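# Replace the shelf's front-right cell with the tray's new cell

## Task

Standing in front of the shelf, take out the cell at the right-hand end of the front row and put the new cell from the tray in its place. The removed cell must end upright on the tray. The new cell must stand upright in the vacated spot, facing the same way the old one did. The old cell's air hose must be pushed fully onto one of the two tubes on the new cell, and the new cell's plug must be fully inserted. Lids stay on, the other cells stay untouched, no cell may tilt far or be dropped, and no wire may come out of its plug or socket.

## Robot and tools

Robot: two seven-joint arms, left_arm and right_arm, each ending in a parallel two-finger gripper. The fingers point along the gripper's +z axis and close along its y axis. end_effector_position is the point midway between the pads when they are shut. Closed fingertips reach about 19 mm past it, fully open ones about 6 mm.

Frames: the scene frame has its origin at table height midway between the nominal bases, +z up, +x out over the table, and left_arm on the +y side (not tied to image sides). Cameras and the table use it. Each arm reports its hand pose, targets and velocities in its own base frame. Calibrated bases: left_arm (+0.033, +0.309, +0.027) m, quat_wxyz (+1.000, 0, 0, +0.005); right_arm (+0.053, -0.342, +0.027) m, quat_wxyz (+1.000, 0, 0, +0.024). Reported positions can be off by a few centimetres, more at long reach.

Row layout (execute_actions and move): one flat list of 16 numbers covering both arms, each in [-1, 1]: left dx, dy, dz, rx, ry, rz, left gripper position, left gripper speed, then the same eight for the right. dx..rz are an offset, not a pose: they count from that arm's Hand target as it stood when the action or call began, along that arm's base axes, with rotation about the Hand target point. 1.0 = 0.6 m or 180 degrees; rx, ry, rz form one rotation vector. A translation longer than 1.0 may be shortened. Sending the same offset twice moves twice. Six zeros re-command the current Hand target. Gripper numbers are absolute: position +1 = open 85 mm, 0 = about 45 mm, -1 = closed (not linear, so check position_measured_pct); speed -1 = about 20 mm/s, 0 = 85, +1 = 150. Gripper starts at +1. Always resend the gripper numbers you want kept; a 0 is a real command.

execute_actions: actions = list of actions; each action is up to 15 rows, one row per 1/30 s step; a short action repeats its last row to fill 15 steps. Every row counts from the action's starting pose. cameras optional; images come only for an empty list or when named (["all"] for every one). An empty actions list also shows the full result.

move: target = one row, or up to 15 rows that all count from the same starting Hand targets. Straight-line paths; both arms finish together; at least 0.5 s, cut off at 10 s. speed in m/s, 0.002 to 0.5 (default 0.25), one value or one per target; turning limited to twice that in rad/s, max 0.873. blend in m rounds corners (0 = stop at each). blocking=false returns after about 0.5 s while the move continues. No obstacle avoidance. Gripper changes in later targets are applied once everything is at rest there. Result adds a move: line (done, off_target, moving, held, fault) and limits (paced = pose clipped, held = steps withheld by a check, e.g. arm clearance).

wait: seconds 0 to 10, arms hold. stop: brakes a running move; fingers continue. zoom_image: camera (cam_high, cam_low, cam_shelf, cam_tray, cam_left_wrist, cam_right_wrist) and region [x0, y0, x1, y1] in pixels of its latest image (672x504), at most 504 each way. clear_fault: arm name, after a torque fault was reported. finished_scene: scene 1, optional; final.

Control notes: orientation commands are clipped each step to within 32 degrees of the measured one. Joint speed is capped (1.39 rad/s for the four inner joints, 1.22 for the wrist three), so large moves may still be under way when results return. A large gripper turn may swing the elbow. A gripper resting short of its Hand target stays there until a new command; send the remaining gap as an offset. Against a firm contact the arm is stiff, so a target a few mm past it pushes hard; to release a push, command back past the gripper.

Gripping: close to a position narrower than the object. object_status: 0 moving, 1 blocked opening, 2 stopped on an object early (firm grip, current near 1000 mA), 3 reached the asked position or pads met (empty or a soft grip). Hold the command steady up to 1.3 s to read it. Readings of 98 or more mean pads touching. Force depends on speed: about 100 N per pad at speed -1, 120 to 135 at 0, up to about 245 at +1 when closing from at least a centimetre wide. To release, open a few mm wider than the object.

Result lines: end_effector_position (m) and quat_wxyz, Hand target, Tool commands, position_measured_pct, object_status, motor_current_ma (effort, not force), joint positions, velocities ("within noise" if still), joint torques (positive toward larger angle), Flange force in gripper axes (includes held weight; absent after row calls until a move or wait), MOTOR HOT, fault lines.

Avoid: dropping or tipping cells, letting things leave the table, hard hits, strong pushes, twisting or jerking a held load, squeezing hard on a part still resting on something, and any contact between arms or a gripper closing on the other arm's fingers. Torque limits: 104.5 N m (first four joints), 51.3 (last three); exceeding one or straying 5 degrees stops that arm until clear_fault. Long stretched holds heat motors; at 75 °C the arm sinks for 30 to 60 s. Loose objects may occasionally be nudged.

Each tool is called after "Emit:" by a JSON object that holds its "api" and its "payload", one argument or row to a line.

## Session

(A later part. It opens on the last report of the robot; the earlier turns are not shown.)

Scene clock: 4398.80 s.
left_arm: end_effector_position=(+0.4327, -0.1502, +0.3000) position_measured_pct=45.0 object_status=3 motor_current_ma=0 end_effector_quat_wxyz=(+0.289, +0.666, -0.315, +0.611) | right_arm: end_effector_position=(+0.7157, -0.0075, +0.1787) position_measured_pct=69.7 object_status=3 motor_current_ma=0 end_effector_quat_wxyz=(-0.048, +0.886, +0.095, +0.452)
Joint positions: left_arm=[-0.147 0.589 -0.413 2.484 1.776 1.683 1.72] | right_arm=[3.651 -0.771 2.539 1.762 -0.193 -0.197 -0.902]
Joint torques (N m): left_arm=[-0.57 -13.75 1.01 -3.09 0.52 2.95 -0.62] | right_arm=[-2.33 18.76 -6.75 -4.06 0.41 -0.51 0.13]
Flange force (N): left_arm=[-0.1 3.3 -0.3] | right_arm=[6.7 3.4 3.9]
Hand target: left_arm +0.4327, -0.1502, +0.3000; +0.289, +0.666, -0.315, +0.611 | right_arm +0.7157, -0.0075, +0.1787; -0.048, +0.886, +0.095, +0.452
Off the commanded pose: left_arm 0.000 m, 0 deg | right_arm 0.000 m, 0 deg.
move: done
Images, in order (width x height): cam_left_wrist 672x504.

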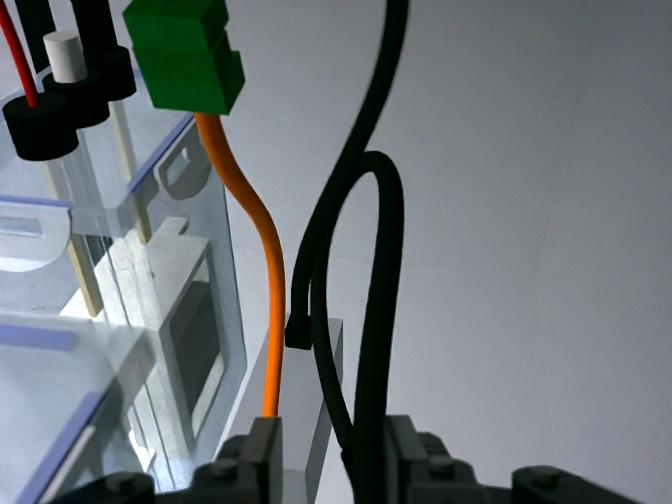

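Emit:
{"api": "move", "payload": {
  "target": [0,0,0,0,0,0,0.1,-0.8,-0.03,-0.006,0.022,0,0,0,-0.4,0],
  "speed": 0.05,
  "cameras": ["cam_left_wrist","cam_shelf","cam_high"]
}}

Scene clock: 4422.07 s.
left_arm: end_effector_position=(+0.4327, -0.1502, +0.3000) position_measured_pct=45.0 object_status=3 motor_current_ma=0 end_effector_quat_wxyz=(+0.289, +0.666, -0.315, +0.611) | right_arm: end_effector_position=(+0.6977, -0.0111, +0.1919) position_measured_pct=69.7 object_status=3 motor_current_ma=0 end_effector_quat_wxyz=(-0.048, +0.886, +0.095, +0.452)
Joint positions: left_arm=[-0.147 0.589 -0.413 2.484 1.776 1.683 1.72] | right_arm=[3.692 -0.724 2.51 1.816 -0.188 -0.197 -0.912]
Joint torques (N m): left_arm=[-0.61 -13.72 1.02 -3.09 0.58 2.94 -0.6] | right_arm=[-1.59 19.87 -6.94 -5.22 0.34 -0.95 0.03]
Flange force (N): left_arm=[0.0 3.4 -0.4] | right_arm=[4.0 2.4 7.0]
Hand target: left_arm +0.4327, -0.1502, +0.3000; +0.289, +0.666, -0.315, +0.611 | right_arm +0.6977, -0.0111, +0.1919; -0.048, +0.886, +0.095, +0.452
Off the commanded pose: left_arm 0.000 m, 0 deg | right_arm 0.000 m, 0 deg.
move: done
Images, in order (width x height): cam_high 672x504, cam_shelf 672x504, cam_left_wrist 672x504.

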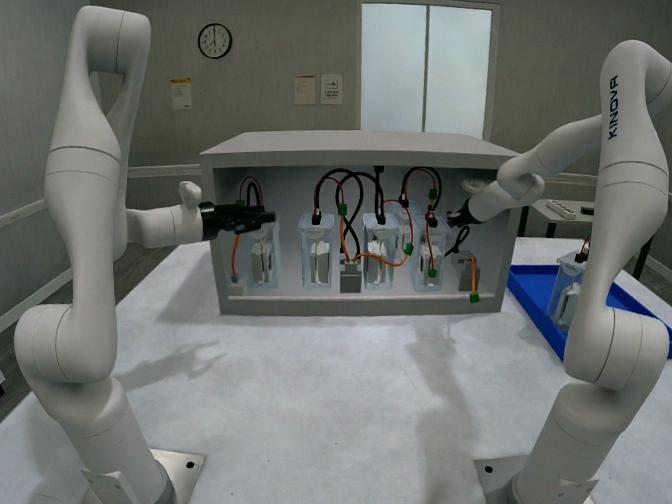

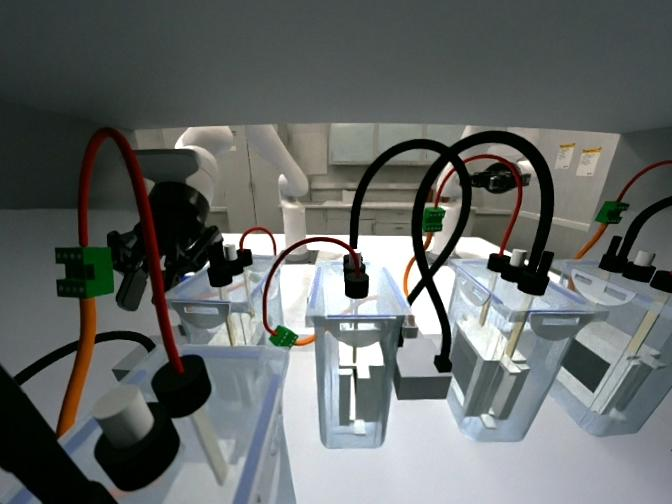

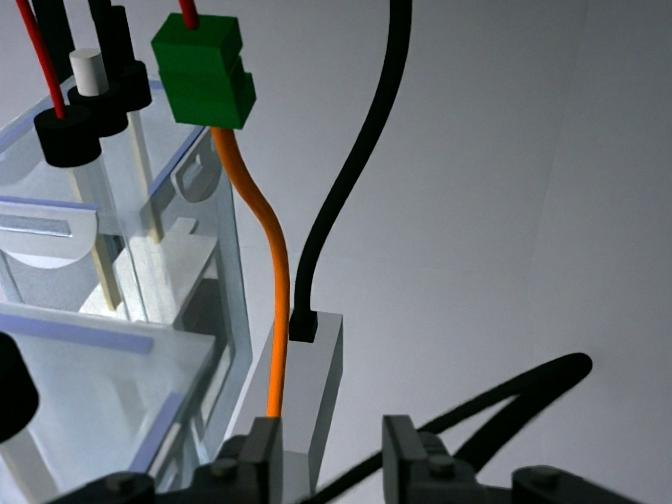

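Emit:
{"api": "zoom_image", "payload": {
  "camera": "cam_high",
  "region": [400, 180, 520, 300]
}}

Emit:
{"api": "zoom_image", "payload": {
  "camera": "cam_shelf",
  "region": [0, 220, 200, 420]
}}

Scaled by 4.200 from the camera's 672x504 image, which has a finer 960x720 frame.

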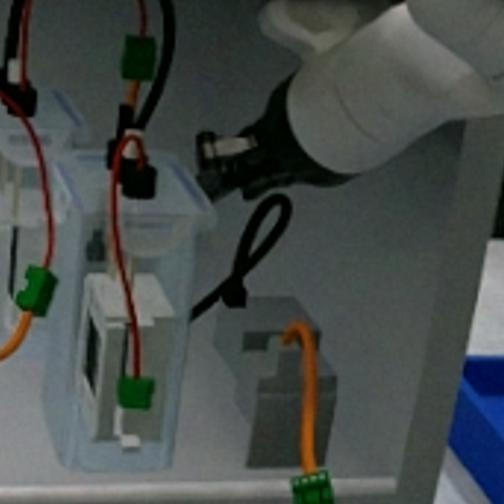

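Scaled by 2.520 from the camera's 672x504 image, which has a finer 960x720 frame.

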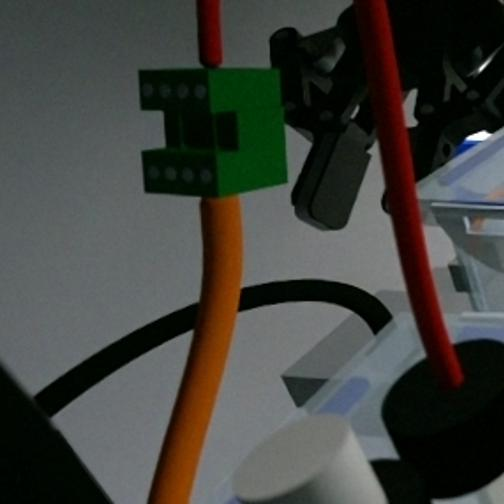

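Emit:
{"api": "move", "payload": {
  "target": [0,0,0,0,0,0,0.1,-0.8,-0.186,-0.0078,0.04,0.0149,-0.1157,-0.0548,0.92,0],
  "speed": 0.1,
  "cameras": ["cam_left_wrist","cam_high","cam_low"]
}}

Scene clock: 4519.57 s.
left_arm: end_effector_position=(+0.4327, -0.1502, +0.3000) position_measured_pct=45.0 object_status=3 motor_current_ma=0 end_effector_quat_wxyz=(+0.289, +0.666, -0.315, +0.611) | right_arm: end_effector_position=(+0.5861, -0.0158, +0.2159) position_measured_pct=3.9 object_status=3 motor_current_ma=0 end_effector_quat_wxyz=(-0.012, +0.793, +0.015, +0.609)
Joint positions: left_arm=[-0.147 0.589 -0.413 2.484 1.776 1.683 1.72] | right_arm=[3.776 -0.813 2.38 2.41 -0.055 -1.221 -1.022]
Joint torques (N m): left_arm=[-0.52 -13.68 0.94 -3.17 0.62 2.93 -0.58] | right_arm=[0.63 16.65 -4.96 -2.07 1.34 -2.18 0.06]
Flange force (N): left_arm=[-0.2 3.6 -0.8] | right_arm=[-5.5 -1.6 4.7]
Hand target: left_arm +0.4327, -0.1502, +0.3000; +0.289, +0.666, -0.315, +0.611 | right_arm +0.5861, -0.0158, +0.2159; -0.012, +0.793, +0.015, +0.609
Off the commanded pose: left_arm 0.000 m, 0 deg | right_arm 0.000 m, 0 deg.
move: done
Images, in order (width x height): cam_high 672x504, cam_low 672x504, cam_left_wrist 672x504.

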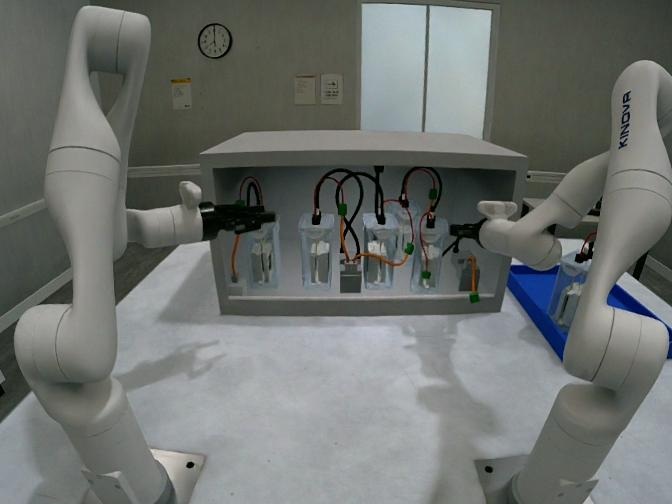

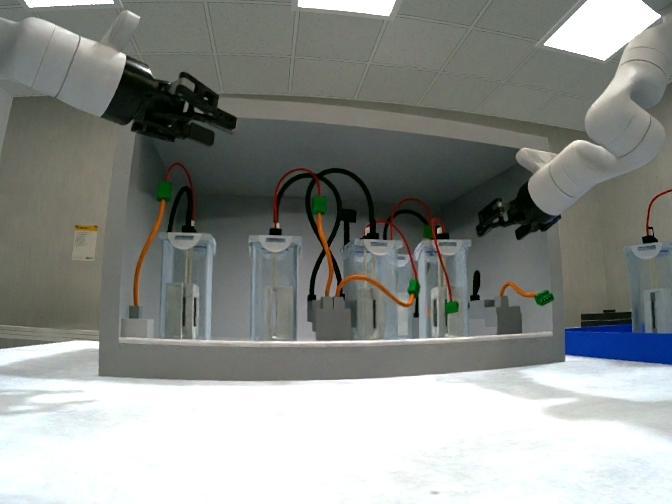

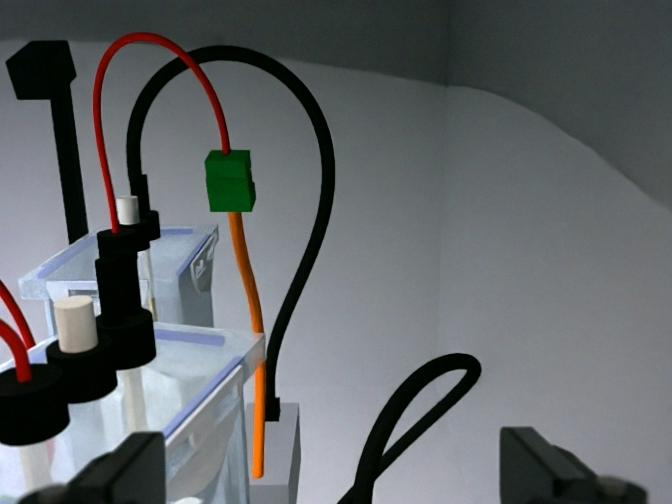

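Emit:
{"api": "zoom_image", "payload": {
  "camera": "cam_high",
  "region": [400, 180, 520, 300]
}}

Emit:
{"api": "zoom_image", "payload": {
  "camera": "cam_left_wrist",
  "region": [220, 330, 520, 504]
}}

Scaled by 4.200 from the camera's 672x504 image, which has a finer 960x720 frame.

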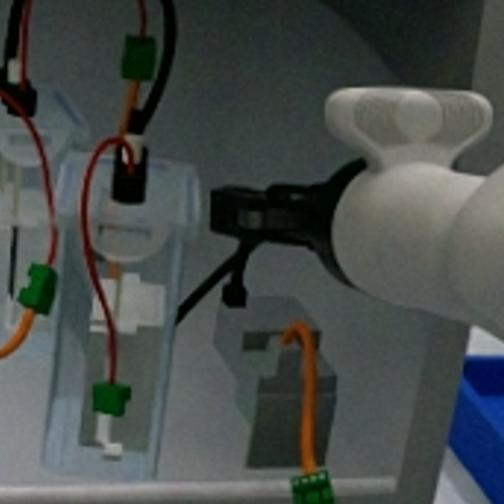

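Scaled by 1.680.

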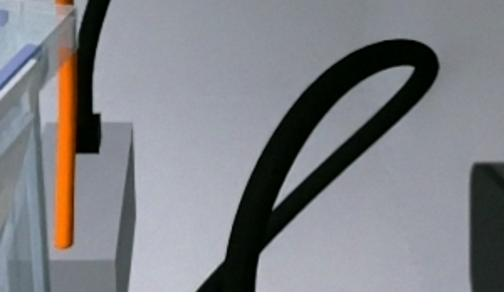

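Emit:
{"api": "move", "payload": {
  "target": [0,0,0,0,0,0,0.1,-0.8,-0.066,0.014,0.045,-0.0044,0.111,0,-0.2,0],
  "speed": 0.12,
  "cameras": ["cam_left_wrist","cam_low"]
}}

Emit:
{"api": "zoom_image", "payload": {
  "camera": "cam_left_wrist",
  "region": [130, 200, 430, 450]
}}

Scene clock: 4542.97 s.
left_arm: end_effector_position=(+0.4327, -0.1502, +0.3000) position_measured_pct=45.0 object_status=3 motor_current_ma=0 end_effector_quat_wxyz=(+0.289, +0.666, -0.315, +0.611) | right_arm: end_effector_position=(+0.5465, -0.0074, +0.2429) position_measured_pct=60.2 object_status=3 motor_current_ma=0 end_effector_quat_wxyz=(-0.009, +0.887, +0.017, +0.462)
Joint positions: left_arm=[-0.147 0.589 -0.413 2.484 1.776 1.683 1.72] | right_arm=[3.81 -0.358 2.364 2.298 -0.42 -0.432 -1.001]
Joint torques (N m): left_arm=[-0.63 -13.86 0.93 -3.16 0.52 2.99 -0.6] | right_arm=[0.66 12.9 -2.94 -6.33 0.47 -1.83 0.09]
Flange force (N): left_arm=[-0.6 3.6 0.0] | right_arm=[0.8 -3.3 8.3]
Hand target: left_arm +0.4327, -0.1502, +0.3000; +0.289, +0.666, -0.315, +0.611 | right_arm +0.5465, -0.0074, +0.2429; -0.009, +0.887, +0.017, +0.462
Off the commanded pose: left_arm 0.000 m, 0 deg | right_arm 0.000 m, 0 deg.
move: done
Images, in order (width x height): cam_low 672x504, cam_left_wrist 672x504.

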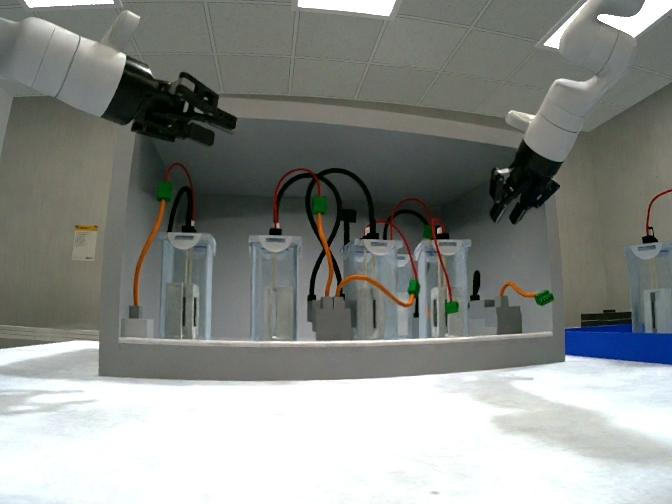

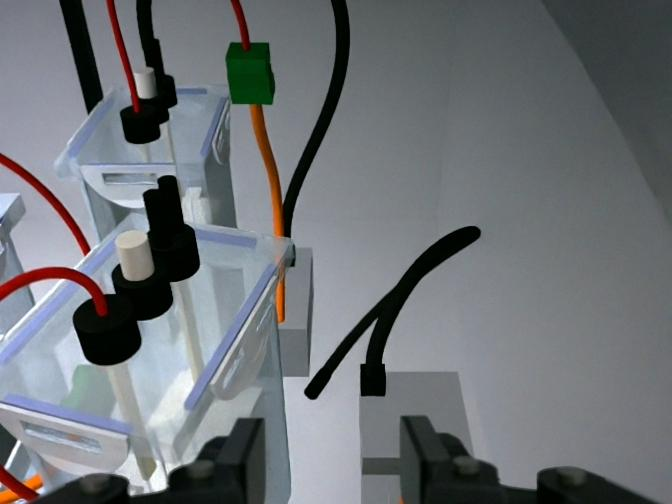

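Scaled by 1.680.

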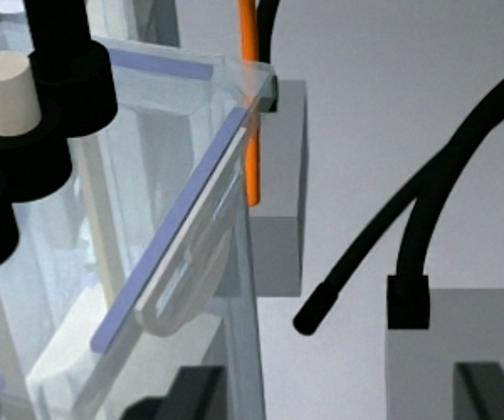

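Emit:
{"api": "move", "payload": {
  "target": [0,0,0,0,0,0,0.1,-0.8,0.2556,-0.0387,-0.15,0.0649,0.0303,-0.0505,-0.2,0],
  "speed": 0.08,
  "cameras": ["cam_left_wrist","cam_high","cam_low"]
}}

Emit:
{"api": "zoom_image", "payload": {
  "camera": "cam_left_wrist",
  "region": [180, 200, 480, 504]
}}

Scene clock: 4710.73 s.
left_arm: end_effector_position=(+0.4327, -0.1502, +0.3000) position_measured_pct=45.0 object_status=3 motor_current_ma=0 end_effector_quat_wxyz=(+0.289, +0.666, -0.315, +0.611) | right_arm: end_effector_position=(+0.6999, -0.0306, +0.1529) position_measured_pct=60.2 object_status=3 motor_current_ma=0 end_effector_quat_wxyz=(-0.063, +0.901, -0.101, +0.418)
Joint positions: left_arm=[-0.147 0.589 -0.413 2.484 1.776 1.683 1.72] | right_arm=[3.571 -0.757 2.61 1.8 -0.666 -0.292 -0.872]
Joint torques (N m): left_arm=[-0.6 -13.67 0.91 -3.19 0.59 2.98 -0.55] | right_arm=[-1.45 21.1 -5.82 -6.26 0.64 -0.67 0.08]
Flange force (N): left_arm=[-0.1 3.8 -0.5] | right_arm=[4.4 0.6 4.3]
Hand target: left_arm +0.4327, -0.1502, +0.3000; +0.289, +0.666, -0.315, +0.611 | right_arm +0.6999, -0.0306, +0.1529; -0.063, +0.901, -0.101, +0.418
Off the commanded pose: left_arm 0.000 m, 0 deg | right_arm 0.000 m, 0 deg.
move: done
Images, in order (width x height): cam_high 672x504, cam_low 672x504, cam_left_wrist 672x504.

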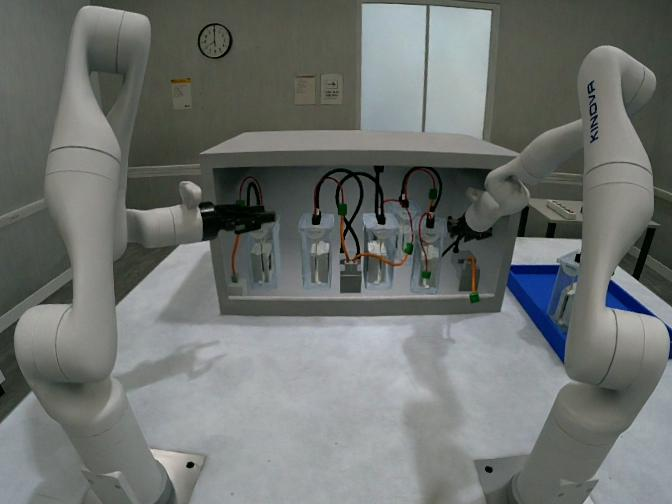

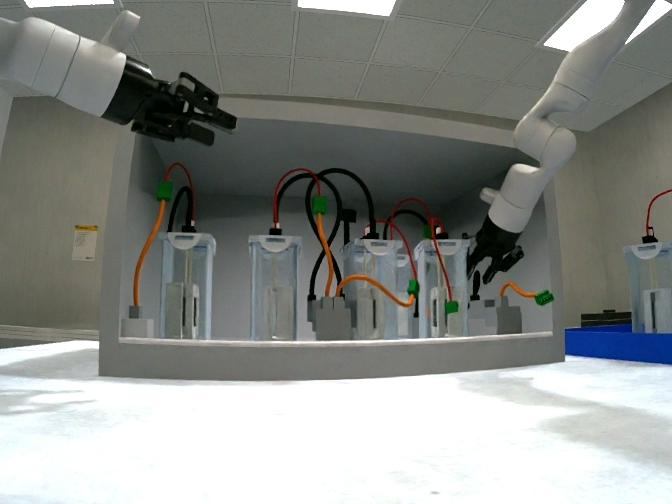

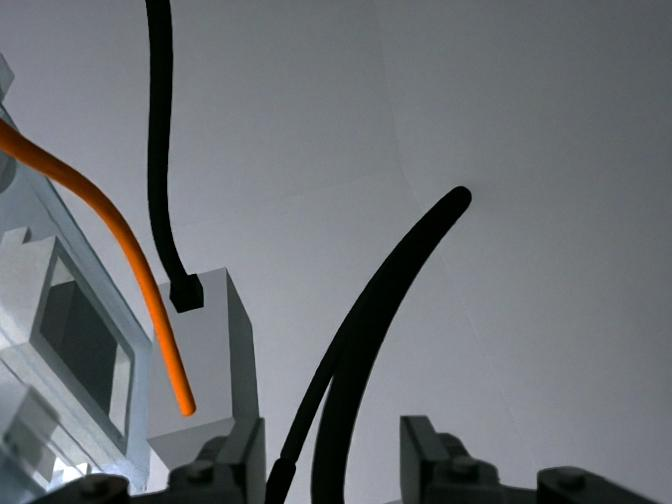

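Scaled by 1.658.

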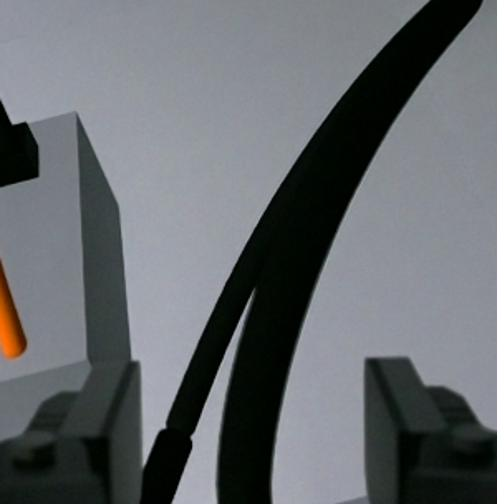

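Emit:
{"api": "move", "payload": {
  "target": [0,0,0,0,0,0,0.1,-0.8,0.09,-0.0126,-0.0592,0,0,0,-0.2,0],
  "speed": 0.05,
  "cameras": ["cam_left_wrist"]
}}

Scene clock: 4769.27 s.
left_arm: end_effector_position=(+0.4327, -0.1502, +0.3000) position_measured_pct=45.0 object_status=3 motor_current_ma=0 end_effector_quat_wxyz=(+0.289, +0.666, -0.315, +0.611) | right_arm: end_effector_position=(+0.7539, -0.0381, +0.1174) position_measured_pct=60.2 object_status=3 motor_current_ma=0 end_effector_quat_wxyz=(-0.063, +0.901, -0.101, +0.418)
Joint positions: left_arm=[-0.147 0.589 -0.413 2.484 1.776 1.683 1.72] | right_arm=[3.507 -0.893 2.681 1.608 -0.684 -0.238 -0.825]
Joint torques (N m): left_arm=[-0.56 -13.78 0.98 -3.13 0.57 2.95 -0.66] | right_arm=[17.79 22.31 9.63 -12.86 0.13 -5.95 0.31]
Flange force (N): left_arm=[-0.1 3.3 -0.4] | right_arm=[-7.1 -27.0 -6.9]
Hand target: left_arm +0.4327, -0.1502, +0.3000; +0.289, +0.666, -0.315, +0.611 | right_arm +0.7539, -0.0382, +0.1174; -0.063, +0.901, -0.101, +0.418
Off the commanded pose: left_arm 0.000 m, 0 deg | right_arm 0.000 m, 0 deg.
move: done
Images, in order (width x height): cam_left_wrist 672x504.

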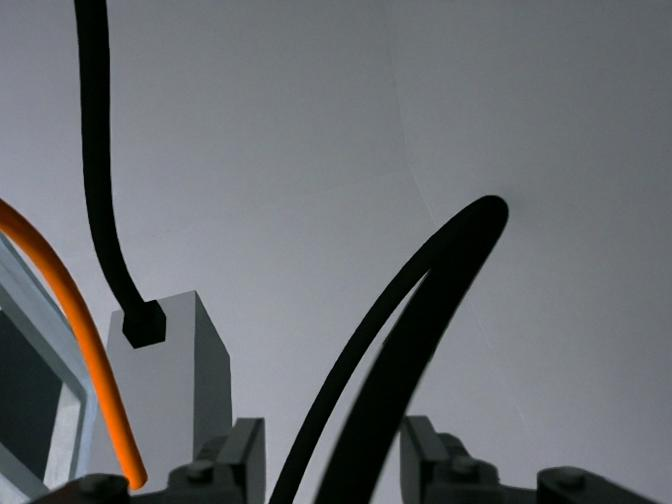

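Emit:
{"api": "move", "payload": {
  "target": [0,0,0,0,0,0,0.1,-0.8,0.076,0.0078,-0.055,0,0,0,-0.2,0],
  "speed": 0.04,
  "cameras": ["cam_left_wrist"]
}}

Scene clock: 4798.20 s.
left_arm: end_effector_position=(+0.4327, -0.1502, +0.3000) position_measured_pct=45.0 object_status=3 motor_current_ma=0 end_effector_quat_wxyz=(+0.289, +0.666, -0.315, +0.611) | right_arm: end_effector_position=(+0.7995, -0.0335, +0.0844) position_measured_pct=60.2 object_status=3 motor_current_ma=0 end_effector_quat_wxyz=(-0.063, +0.901, -0.101, +0.418)
Joint positions: left_arm=[-0.147 0.589 -0.413 2.484 1.776 1.683 1.72] | right_arm=[3.422 -1.009 2.765 1.426 -0.731 -0.179 -0.796]
Joint torques (N m): left_arm=[-0.51 -13.71 0.95 -3.22 0.63 2.97 -0.59] | right_arm=[0.81 24.18 -3.33 -6.08 0.24 -0.77 0.1]
Flange force (N): left_arm=[-0.2 3.7 -0.9] | right_arm=[7.7 -3.7 5.0]
Hand target: left_arm +0.4327, -0.1502, +0.3000; +0.289, +0.666, -0.315, +0.611 | right_arm +0.7995, -0.0335, +0.0844; -0.063, +0.901, -0.101, +0.418
Off the commanded pose: left_arm 0.000 m, 0 deg | right_arm 0.000 m, 0 deg.
move: done
Images, in order (width x height): cam_left_wrist 672x504.

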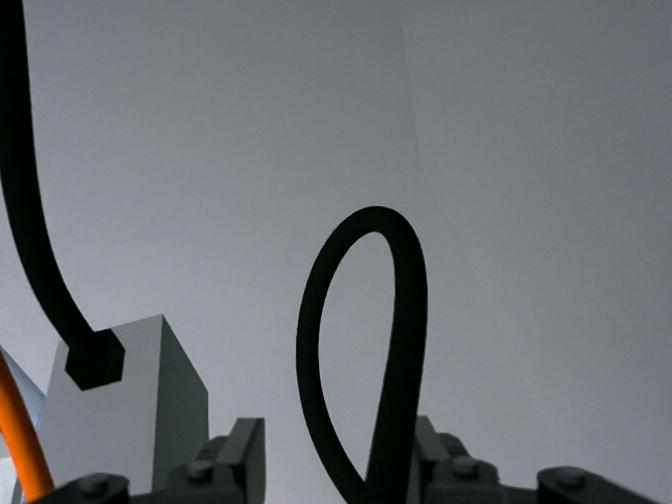

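Emit:
{"api": "move", "payload": {
  "target": [0,0,0,0,0,0,0.1,-0.8,0.0,0.0,0,0,0,0,-0.65,-1],
  "cameras": ["cam_left_wrist"]
}}

Scene clock: 4815.67 s.
left_arm: end_effector_position=(+0.4327, -0.1502, +0.3000) position_measured_pct=45.0 object_status=3 motor_current_ma=0 end_effector_quat_wxyz=(+0.289, +0.666, -0.315, +0.611) | right_arm: end_effector_position=(+0.7995, -0.0335, +0.0844) position_measured_pct=82.3 object_status=0 motor_current_ma=0 end_effector_quat_wxyz=(-0.063, +0.901, -0.101, +0.418)
Joint positions: left_arm=[-0.147 0.589 -0.413 2.484 1.776 1.683 1.72] | right_arm=[3.422 -1.009 2.765 1.426 -0.731 -0.179 -0.796]
Joint torques (N m): left_arm=[-0.69 -13.66 0.91 -3.1 0.53 2.93 -0.54] | right_arm=[0.67 24.17 -3.31 -5.78 0.24 -0.68 0.09]
Flange force (N): left_arm=[0.0 3.7 0.0] | right_arm=[7.8 -3.4 5.7]
Hand target: left_arm +0.4327, -0.1502, +0.3000; +0.289, +0.666, -0.315, +0.611 | right_arm +0.7995, -0.0335, +0.0844; -0.063, +0.901, -0.101, +0.418
Off the commanded pose: left_arm 0.000 m, 0 deg | right_arm 0.000 m, 0 deg.
move: done
Images, in order (width x height): cam_left_wrist 672x504.

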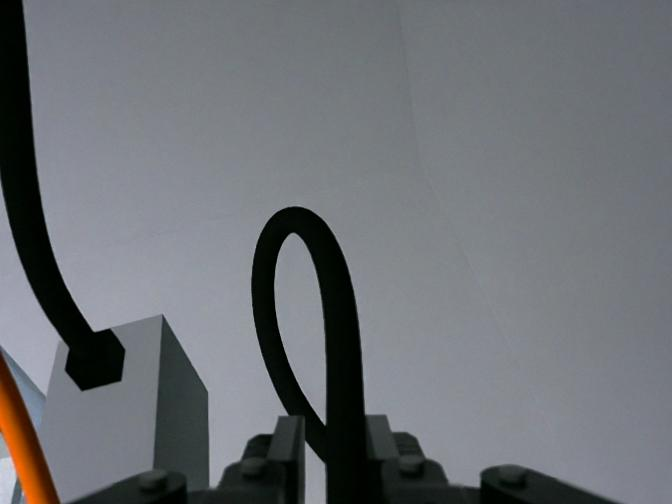

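Emit:
{"api": "move", "payload": {
  "target": [
    [0,0,0,0,0,0,0.1,-0.8,0.0,0.0,0,0,0,0,-0.2,-1],
    [0,0,0,0,0,0,0.1,-0.8,0.01,0.018,0.012,0,0,0,-0.2,-1]
  ],
  "speed": 0.04,
  "cameras": ["cam_left_wrist"]
}}

Scene clock: 4851.07 s.
left_arm: end_effector_position=(+0.4327, -0.1502, +0.3000) position_measured_pct=45.0 object_status=3 motor_current_ma=0 end_effector_quat_wxyz=(+0.289, +0.666, -0.315, +0.611) | right_arm: end_effector_position=(+0.8055, -0.0227, +0.0916) position_measured_pct=60.2 object_status=3 motor_current_ma=0 end_effector_quat_wxyz=(-0.063, +0.901, -0.101, +0.418)
Joint positions: left_arm=[-0.147 0.589 -0.413 2.484 1.776 1.683 1.72] | right_arm=[3.37 -0.997 2.82 1.401 -0.778 -0.15 -0.797]
Joint torques (N m): left_arm=[-0.52 -13.74 0.9 -3.13 0.61 2.94 -0.53] | right_arm=[0.27 25.68 -3.55 -6.86 0.23 -0.83 0.09]
Flange force (N): left_arm=[-0.6 3.6 -0.7] | right_arm=[8.1 -3.3 6.8]
Hand target: left_arm +0.4327, -0.1502, +0.3000; +0.289, +0.666, -0.315, +0.611 | right_arm +0.8055, -0.0227, +0.0916; -0.063, +0.901, -0.101, +0.418
Off the commanded pose: left_arm 0.000 m, 0 deg | right_arm 0.000 m, 0 deg.
move: done
Images, in order (width x height): cam_left_wrist 672x504.

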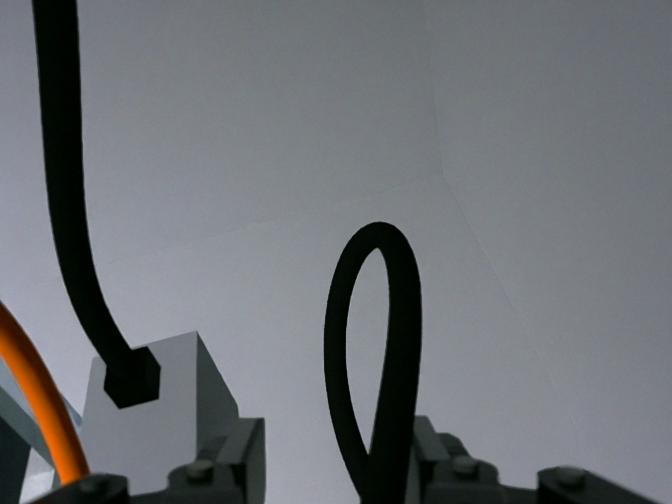

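Emit:
{"api": "move", "payload": {
  "target": [0,0,0,0,0,0,0.1,-0.8,0.0636,0.002,-0.048,0,0,0,-0.2,-1],
  "speed": 0.04,
  "cameras": ["cam_left_wrist"]
}}

Scene clock: 4859.33 s.
left_arm: end_effector_position=(+0.4327, -0.1502, +0.3000) position_measured_pct=45.0 object_status=3 motor_current_ma=0 end_effector_quat_wxyz=(+0.289, +0.666, -0.315, +0.611) | right_arm: end_effector_position=(+0.8436, -0.0215, +0.0628) position_measured_pct=60.2 object_status=3 motor_current_ma=0 end_effector_quat_wxyz=(-0.063, +0.901, -0.101, +0.418)
Joint positions: left_arm=[-0.147 0.589 -0.413 2.484 1.776 1.683 1.72] | right_arm=[3.291 -1.103 2.934 1.221 -0.838 -0.064 -0.794]
Joint torques (N m): left_arm=[-0.66 -13.72 0.87 -3.2 0.53 2.97 -0.6] | right_arm=[-0.36 14.04 -1.82 -2 0.02 0.05 0.09]
Flange force (N): left_arm=[-0.1 3.8 0.1] | right_arm=[22.5 -6.7 -6.5]
Hand target: left_arm +0.4327, -0.1502, +0.3000; +0.289, +0.666, -0.315, +0.611 | right_arm +0.8436, -0.0215, +0.0628; -0.063, +0.901, -0.101, +0.418
Off the commanded pose: left_arm 0.000 m, 0 deg | right_arm 0.000 m, 0 deg.
move: done
Images, in order (width x height): cam_left_wrist 672x504.

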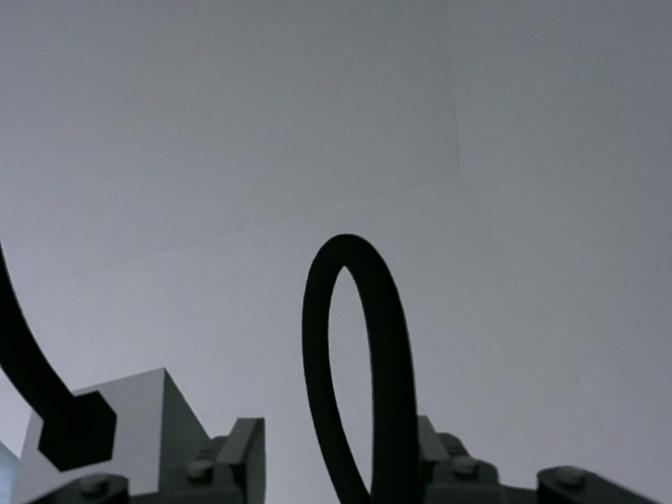

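Emit:
{"api": "move", "payload": {
  "target": [0,0,0,0,0,0,0.1,-0.8,0.045,0.0015,-0.018,0,0,0,-0.2,-1],
  "speed": 0.03,
  "cameras": ["cam_left_wrist","cam_shelf"]
}}

Scene clock: 4871.03 s.
left_arm: end_effector_position=(+0.4327, -0.1502, +0.3000) position_measured_pct=45.0 object_status=3 motor_current_ma=0 end_effector_quat_wxyz=(+0.289, +0.666, -0.315, +0.611) | right_arm: end_effector_position=(+0.8706, -0.0206, +0.0520) position_measured_pct=60.2 object_status=3 motor_current_ma=0 end_effector_quat_wxyz=(-0.063, +0.901, -0.101, +0.418)
Joint positions: left_arm=[-0.147 0.589 -0.413 2.484 1.776 1.683 1.72] | right_arm=[3.211 -1.17 3.086 1.076 -0.896 0.043 -0.842]
Joint torques (N m): left_arm=[-0.66 -13.7 0.94 -3.06 0.48 2.97 -0.55] | right_arm=[-0.79 24.03 -1.76 -5.95 -0.12 -0.44 0.06]
Flange force (N): left_arm=[-0.1 3.5 0.2] | right_arm=[15.7 -4.3 5.9]
Hand target: left_arm +0.4327, -0.1502, +0.3000; +0.289, +0.666, -0.315, +0.611 | right_arm +0.8706, -0.0206, +0.0520; -0.063, +0.901, -0.101, +0.418
Off the commanded pose: left_arm 0.000 m, 0 deg | right_arm 0.000 m, 0 deg.
move: done
Images, in order (width x height): cam_shelf 672x504, cam_left_wrist 672x504.

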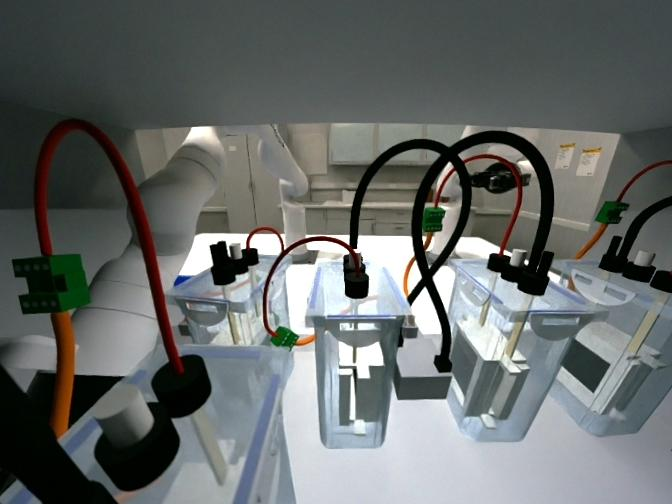

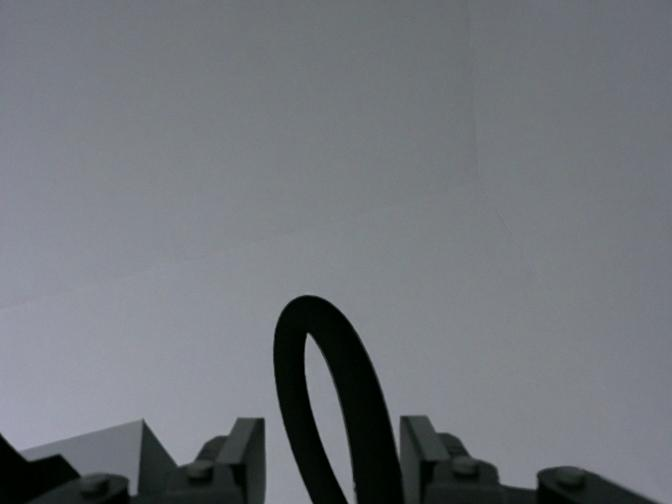

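Emit:
{"api": "move", "payload": {
  "target": [0,0,0,0,0,0,0.1,-0.8,0.0,0.0,0,0,0,0,-0.95,-1],
  "cameras": ["cam_left_wrist"]
}}

Scene clock: 4893.27 s.
left_arm: end_effector_position=(+0.4327, -0.1502, +0.3000) position_measured_pct=45.0 object_status=3 motor_current_ma=0 end_effector_quat_wxyz=(+0.289, +0.666, -0.315, +0.611) | right_arm: end_effector_position=(+0.8706, -0.0206, +0.0520) position_measured_pct=97.4 object_status=0 motor_current_ma=790 end_effector_quat_wxyz=(-0.063, +0.901, -0.101, +0.418)
Joint positions: left_arm=[-0.147 0.589 -0.413 2.484 1.776 1.683 1.72] | right_arm=[3.211 -1.17 3.086 1.076 -0.896 0.043 -0.842]
Joint torques (N m): left_arm=[-0.6 -13.69 0.88 -3.17 0.63 2.95 -0.55] | right_arm=[-0.2 24.29 -1.41 -5.95 -0.08 -0.58 0.07]
Flange force (N): left_arm=[-0.2 3.7 -0.6] | right_arm=[15.7 -5.1 6.8]
Hand target: left_arm +0.4327, -0.1502, +0.3000; +0.289, +0.666, -0.315, +0.611 | right_arm +0.8706, -0.0206, +0.0520; -0.063, +0.901, -0.101, +0.418
Off the commanded pose: left_arm 0.000 m, 0 deg | right_arm 0.000 m, 0 deg.
move: done
Images, in order (width x height): cam_left_wrist 672x504.

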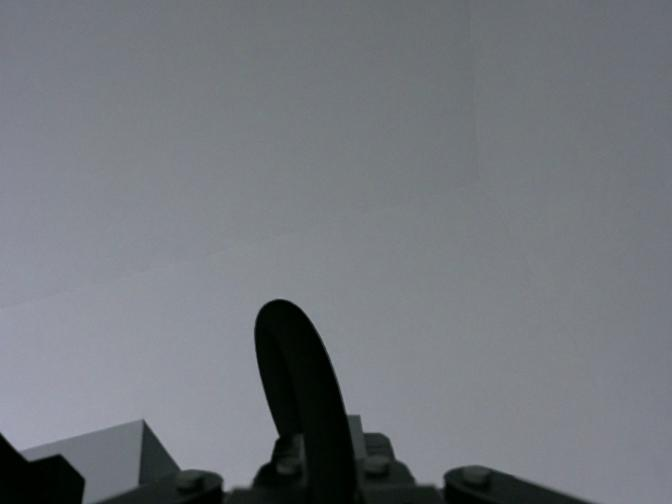

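Emit:
{"api": "move", "payload": {
  "target": [0,0,0,0,0,0,0.1,-0.8,0.0,0.0,0,0,0,0,-0.2,0],
  "speed": 0.03,
  "cameras": ["cam_left_wrist"]
}}

Emit:
{"api": "zoom_image", "payload": {
  "camera": "cam_left_wrist",
  "region": [200, 270, 470, 504]
}}

Scene clock: 4911.60 s.
left_arm: end_effector_position=(+0.4327, -0.1502, +0.3000) position_measured_pct=45.0 object_status=3 motor_current_ma=0 end_effector_quat_wxyz=(+0.289, +0.666, -0.315, +0.611) | right_arm: end_effector_position=(+0.8706, -0.0206, +0.0520) position_measured_pct=60.2 object_status=0 motor_current_ma=0 end_effector_quat_wxyz=(-0.063, +0.901, -0.101, +0.418)
Joint positions: left_arm=[-0.147 0.589 -0.413 2.484 1.776 1.683 1.72] | right_arm=[3.211 -1.17 3.086 1.076 -0.896 0.043 -0.842]
Joint torques (N m): left_arm=[-0.6 -13.71 0.98 -3.19 0.56 2.93 -0.58] | right_arm=[-0.91 24.04 -1.84 -5.72 -0.1 -0.36 0.11]
Flange force (N): left_arm=[-0.2 3.7 -0.5] | right_arm=[16.5 -4.4 7.0]
Hand target: left_arm +0.4327, -0.1502, +0.3000; +0.289, +0.666, -0.315, +0.611 | right_arm +0.8706, -0.0206, +0.0520; -0.063, +0.901, -0.101, +0.418
Off the commanded pose: left_arm 0.000 m, 0 deg | right_arm 0.000 m, 0 deg.
move: done
Images, in order (width x height): cam_left_wrist 672x504.

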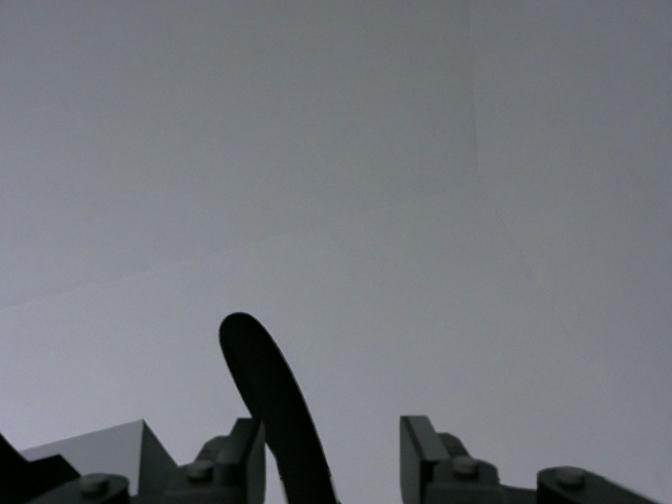

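Scaled by 1.867.

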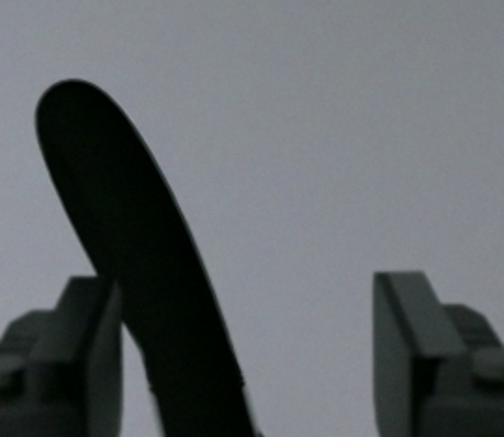

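Emit:
{"api": "move", "payload": {
  "target": [
    [0,0,0,0,0,0,0.1,-0.8,0.022,0.016,-0.012,0,0,0,-0.2,0],
    [0,0,0,0,0,0,0.1,-0.8,0.022,0.016,-0.012,0,0,0,-0.7,-1]
  ],
  "speed": 0.03,
  "cameras": ["cam_left_wrist"]
}}

Emit:
{"api": "zoom_image", "payload": {
  "camera": "cam_left_wrist",
  "region": [200, 270, 470, 504]
}}

Scene clock: 4925.73 s.
left_arm: end_effector_position=(+0.4327, -0.1502, +0.3000) position_measured_pct=45.0 object_status=3 motor_current_ma=0 end_effector_quat_wxyz=(+0.289, +0.666, -0.315, +0.611) | right_arm: end_effector_position=(+0.8839, -0.0111, +0.0449) position_measured_pct=85.7 object_status=0 motor_current_ma=150 end_effector_quat_wxyz=(-0.063, +0.901, -0.101, +0.418)
Joint positions: left_arm=[-0.147 0.589 -0.413 2.484 1.776 1.683 1.72] | right_arm=[3.155 -1.213 3.18 0.999 -0.92 0.093 -0.9]
Joint torques (N m): left_arm=[-0.64 -13.67 0.99 -3.1 0.64 2.98 -0.56] | right_arm=[25.12 -28.87 16.73 23.3 3.07 -0.36 1.78]
Flange force (N): left_arm=[0.1 3.5 -0.6] | right_arm=no reading
Hand target: left_arm +0.4327, -0.1502, +0.3000; +0.289, +0.666, -0.315, +0.611 | right_arm +0.8838, -0.0110, +0.0448; -0.063, +0.901, -0.101, +0.418
Off the commanded pose: left_arm 0.000 m, 0 deg | right_arm 0.000 m, 0 deg.
move: done
Images, in order (width x height): cam_left_wrist 672x504.

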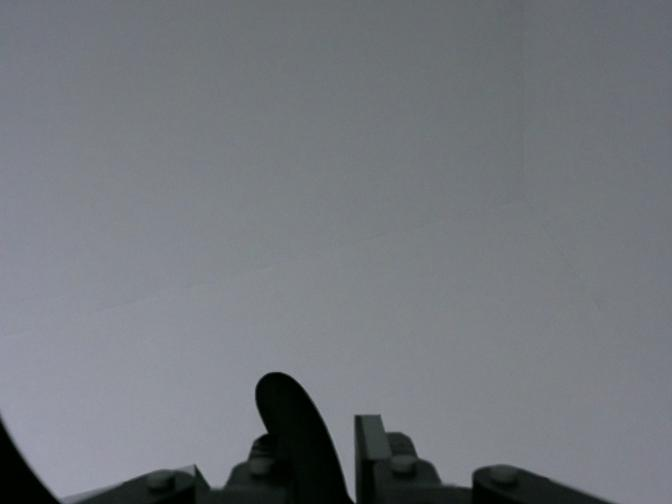

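Scaled by 1.867.

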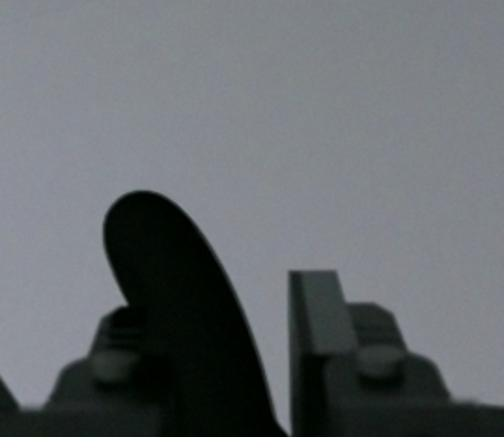

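Emit:
{"api": "move", "payload": {
  "target": [
    [0,0,0,0,0,0,0.1,-0.8,0.0,0.01,0.0,0,0,0,-0.2,0],
    [0,0,0,0,0,0,0.1,-0.8,0.0,0.01,0.04,0,0,0,-0.2,0]
  ],
  "speed": 0.03,
  "cameras": ["cam_left_wrist"]
}}

Emit:
{"api": "zoom_image", "payload": {
  "camera": "cam_left_wrist",
  "region": [200, 270, 470, 504]
}}

Scene clock: 4946.20 s.
left_arm: end_effector_position=(+0.4327, -0.1502, +0.3000) position_measured_pct=45.0 object_status=3 motor_current_ma=0 end_effector_quat_wxyz=(+0.289, +0.666, -0.315, +0.611) | right_arm: end_effector_position=(+0.8838, -0.0049, +0.0687) position_measured_pct=60.6 object_status=1 motor_current_ma=1000 end_effector_quat_wxyz=(-0.063, +0.901, -0.101, +0.418)
Joint positions: left_arm=[-0.147 0.589 -0.413 2.484 1.776 1.683 1.72] | right_arm=[3.114 -1.177 3.258 1.004 -0.93 0.14 -0.954]
Joint torques (N m): left_arm=[-0.54 -13.64 0.86 -3.19 0.6 2.99 -0.58] | right_arm=[-26.5 42.58 -16.94 -16.03 -1.73 4.5 -0.19]
Flange force (N): left_arm=[0.1 3.7 -0.5] | right_arm=[14.4 23.6 27.1]
Hand target: left_arm +0.4327, -0.1502, +0.3000; +0.289, +0.666, -0.315, +0.611 | right_arm +0.8838, -0.0050, +0.0688; -0.063, +0.901, -0.101, +0.418
Off the commanded pose: left_arm 0.000 m, 0 deg | right_arm 0.000 m, 0 deg.
move: done
Images, in order (width x height): cam_left_wrist 672x504.

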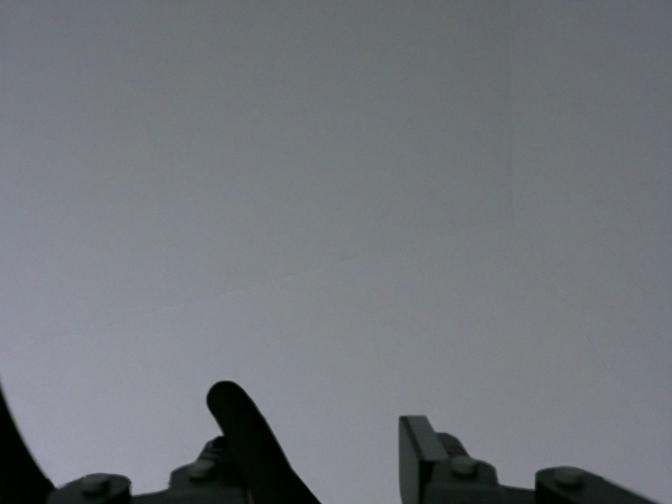

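Scaled by 1.867.

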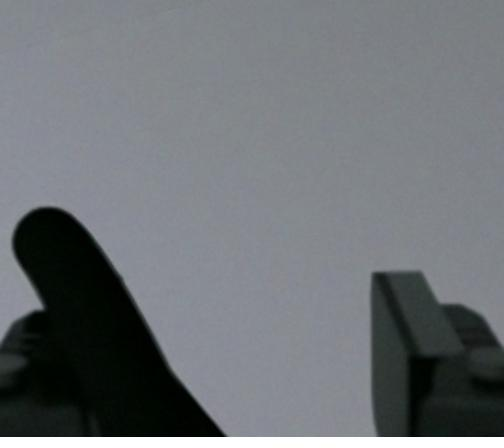

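Emit:
{"api": "move", "payload": {
  "target": [
    [0,0,0,0,0,0,0.1,-0.8,0.0,-0.015,0.0,0,0,0,-0.4,0],
    [0,0,0,0,0,0,0.1,-0.8,-0.12,-0.035,0.07,0,0,0,-0.4,0]
  ],
  "speed": 0.05,
  "cameras": ["cam_left_wrist","cam_shelf","cam_high"]
}}

Scene clock: 4959.87 s.
left_arm: end_effector_position=(+0.4327, -0.1502, +0.3000) position_measured_pct=45.0 object_status=3 motor_current_ma=0 end_effector_quat_wxyz=(+0.289, +0.666, -0.315, +0.611) | right_arm: end_effector_position=(+0.8118, -0.0260, +0.1108) position_measured_pct=69.7 object_status=3 motor_current_ma=0 end_effector_quat_wxyz=(-0.063, +0.901, -0.101, +0.418)
Joint positions: left_arm=[-0.147 0.589 -0.413 2.484 1.776 1.683 1.72] | right_arm=[3.326 -0.967 2.907 1.367 -0.847 -0.075 -0.782]
Joint torques (N m): left_arm=[-0.58 -13.77 0.91 -3.11 0.57 3.01 -0.59] | right_arm=[0.71 25.08 -2.14 -6.39 0.13 -0.74 0.11]
Flange force (N): left_arm=[-0.2 3.4 -0.2] | right_arm=[10.5 -4.4 7.8]
Hand target: left_arm +0.4327, -0.1502, +0.3000; +0.289, +0.666, -0.315, +0.611 | right_arm +0.8118, -0.0260, +0.1108; -0.063, +0.901, -0.101, +0.418
Off the commanded pose: left_arm 0.000 m, 0 deg | right_arm 0.000 m, 0 deg.
move: done
Images, in order (width x height): cam_high 672x504, cam_shelf 672x504, cam_left_wrist 672x504.

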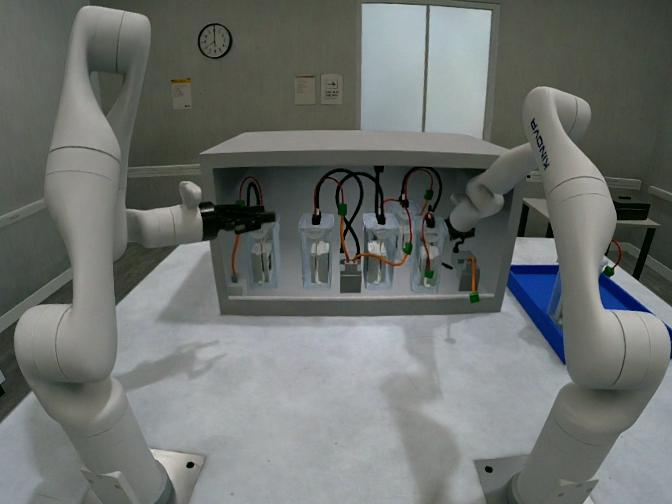

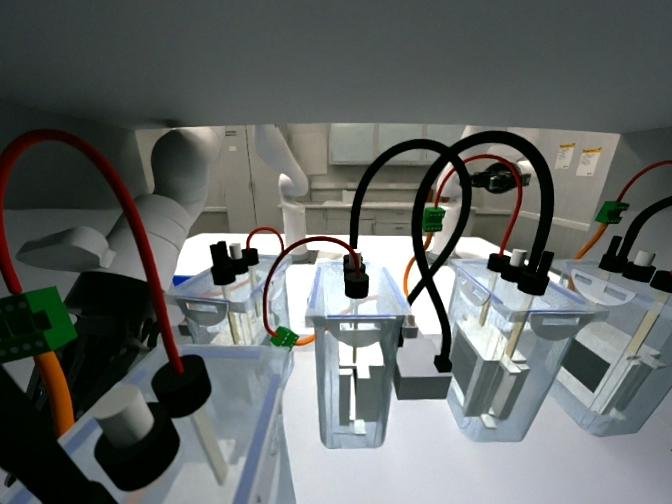

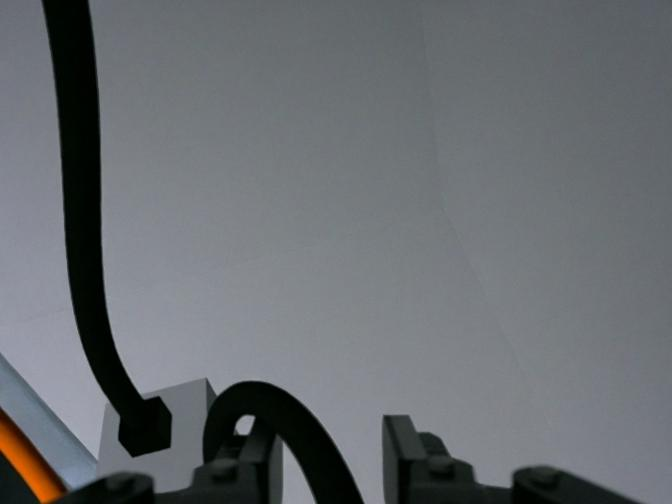

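Emit:
{"api": "zoom_image", "payload": {
  "camera": "cam_high",
  "region": [400, 180, 520, 300]
}}

Emit:
{"api": "zoom_image", "payload": {
  "camera": "cam_shelf",
  "region": [0, 200, 200, 420]
}}

Scaled by 4.200 from the camera's 672x504 image, which has a finer 960x720 frame.

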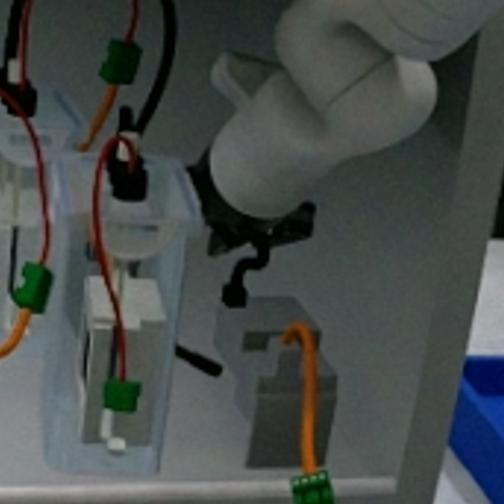

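Scaled by 2.291 from the camera's 672x504 image, which has a finer 960x720 frame.

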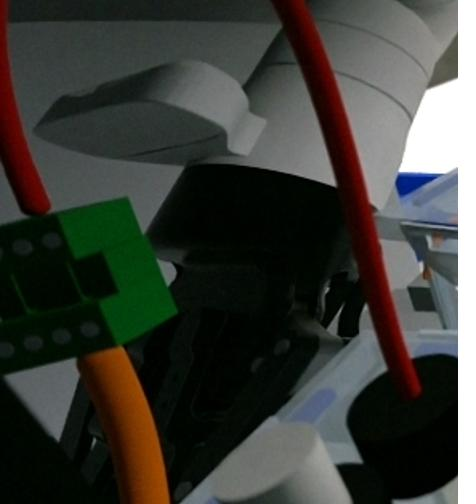

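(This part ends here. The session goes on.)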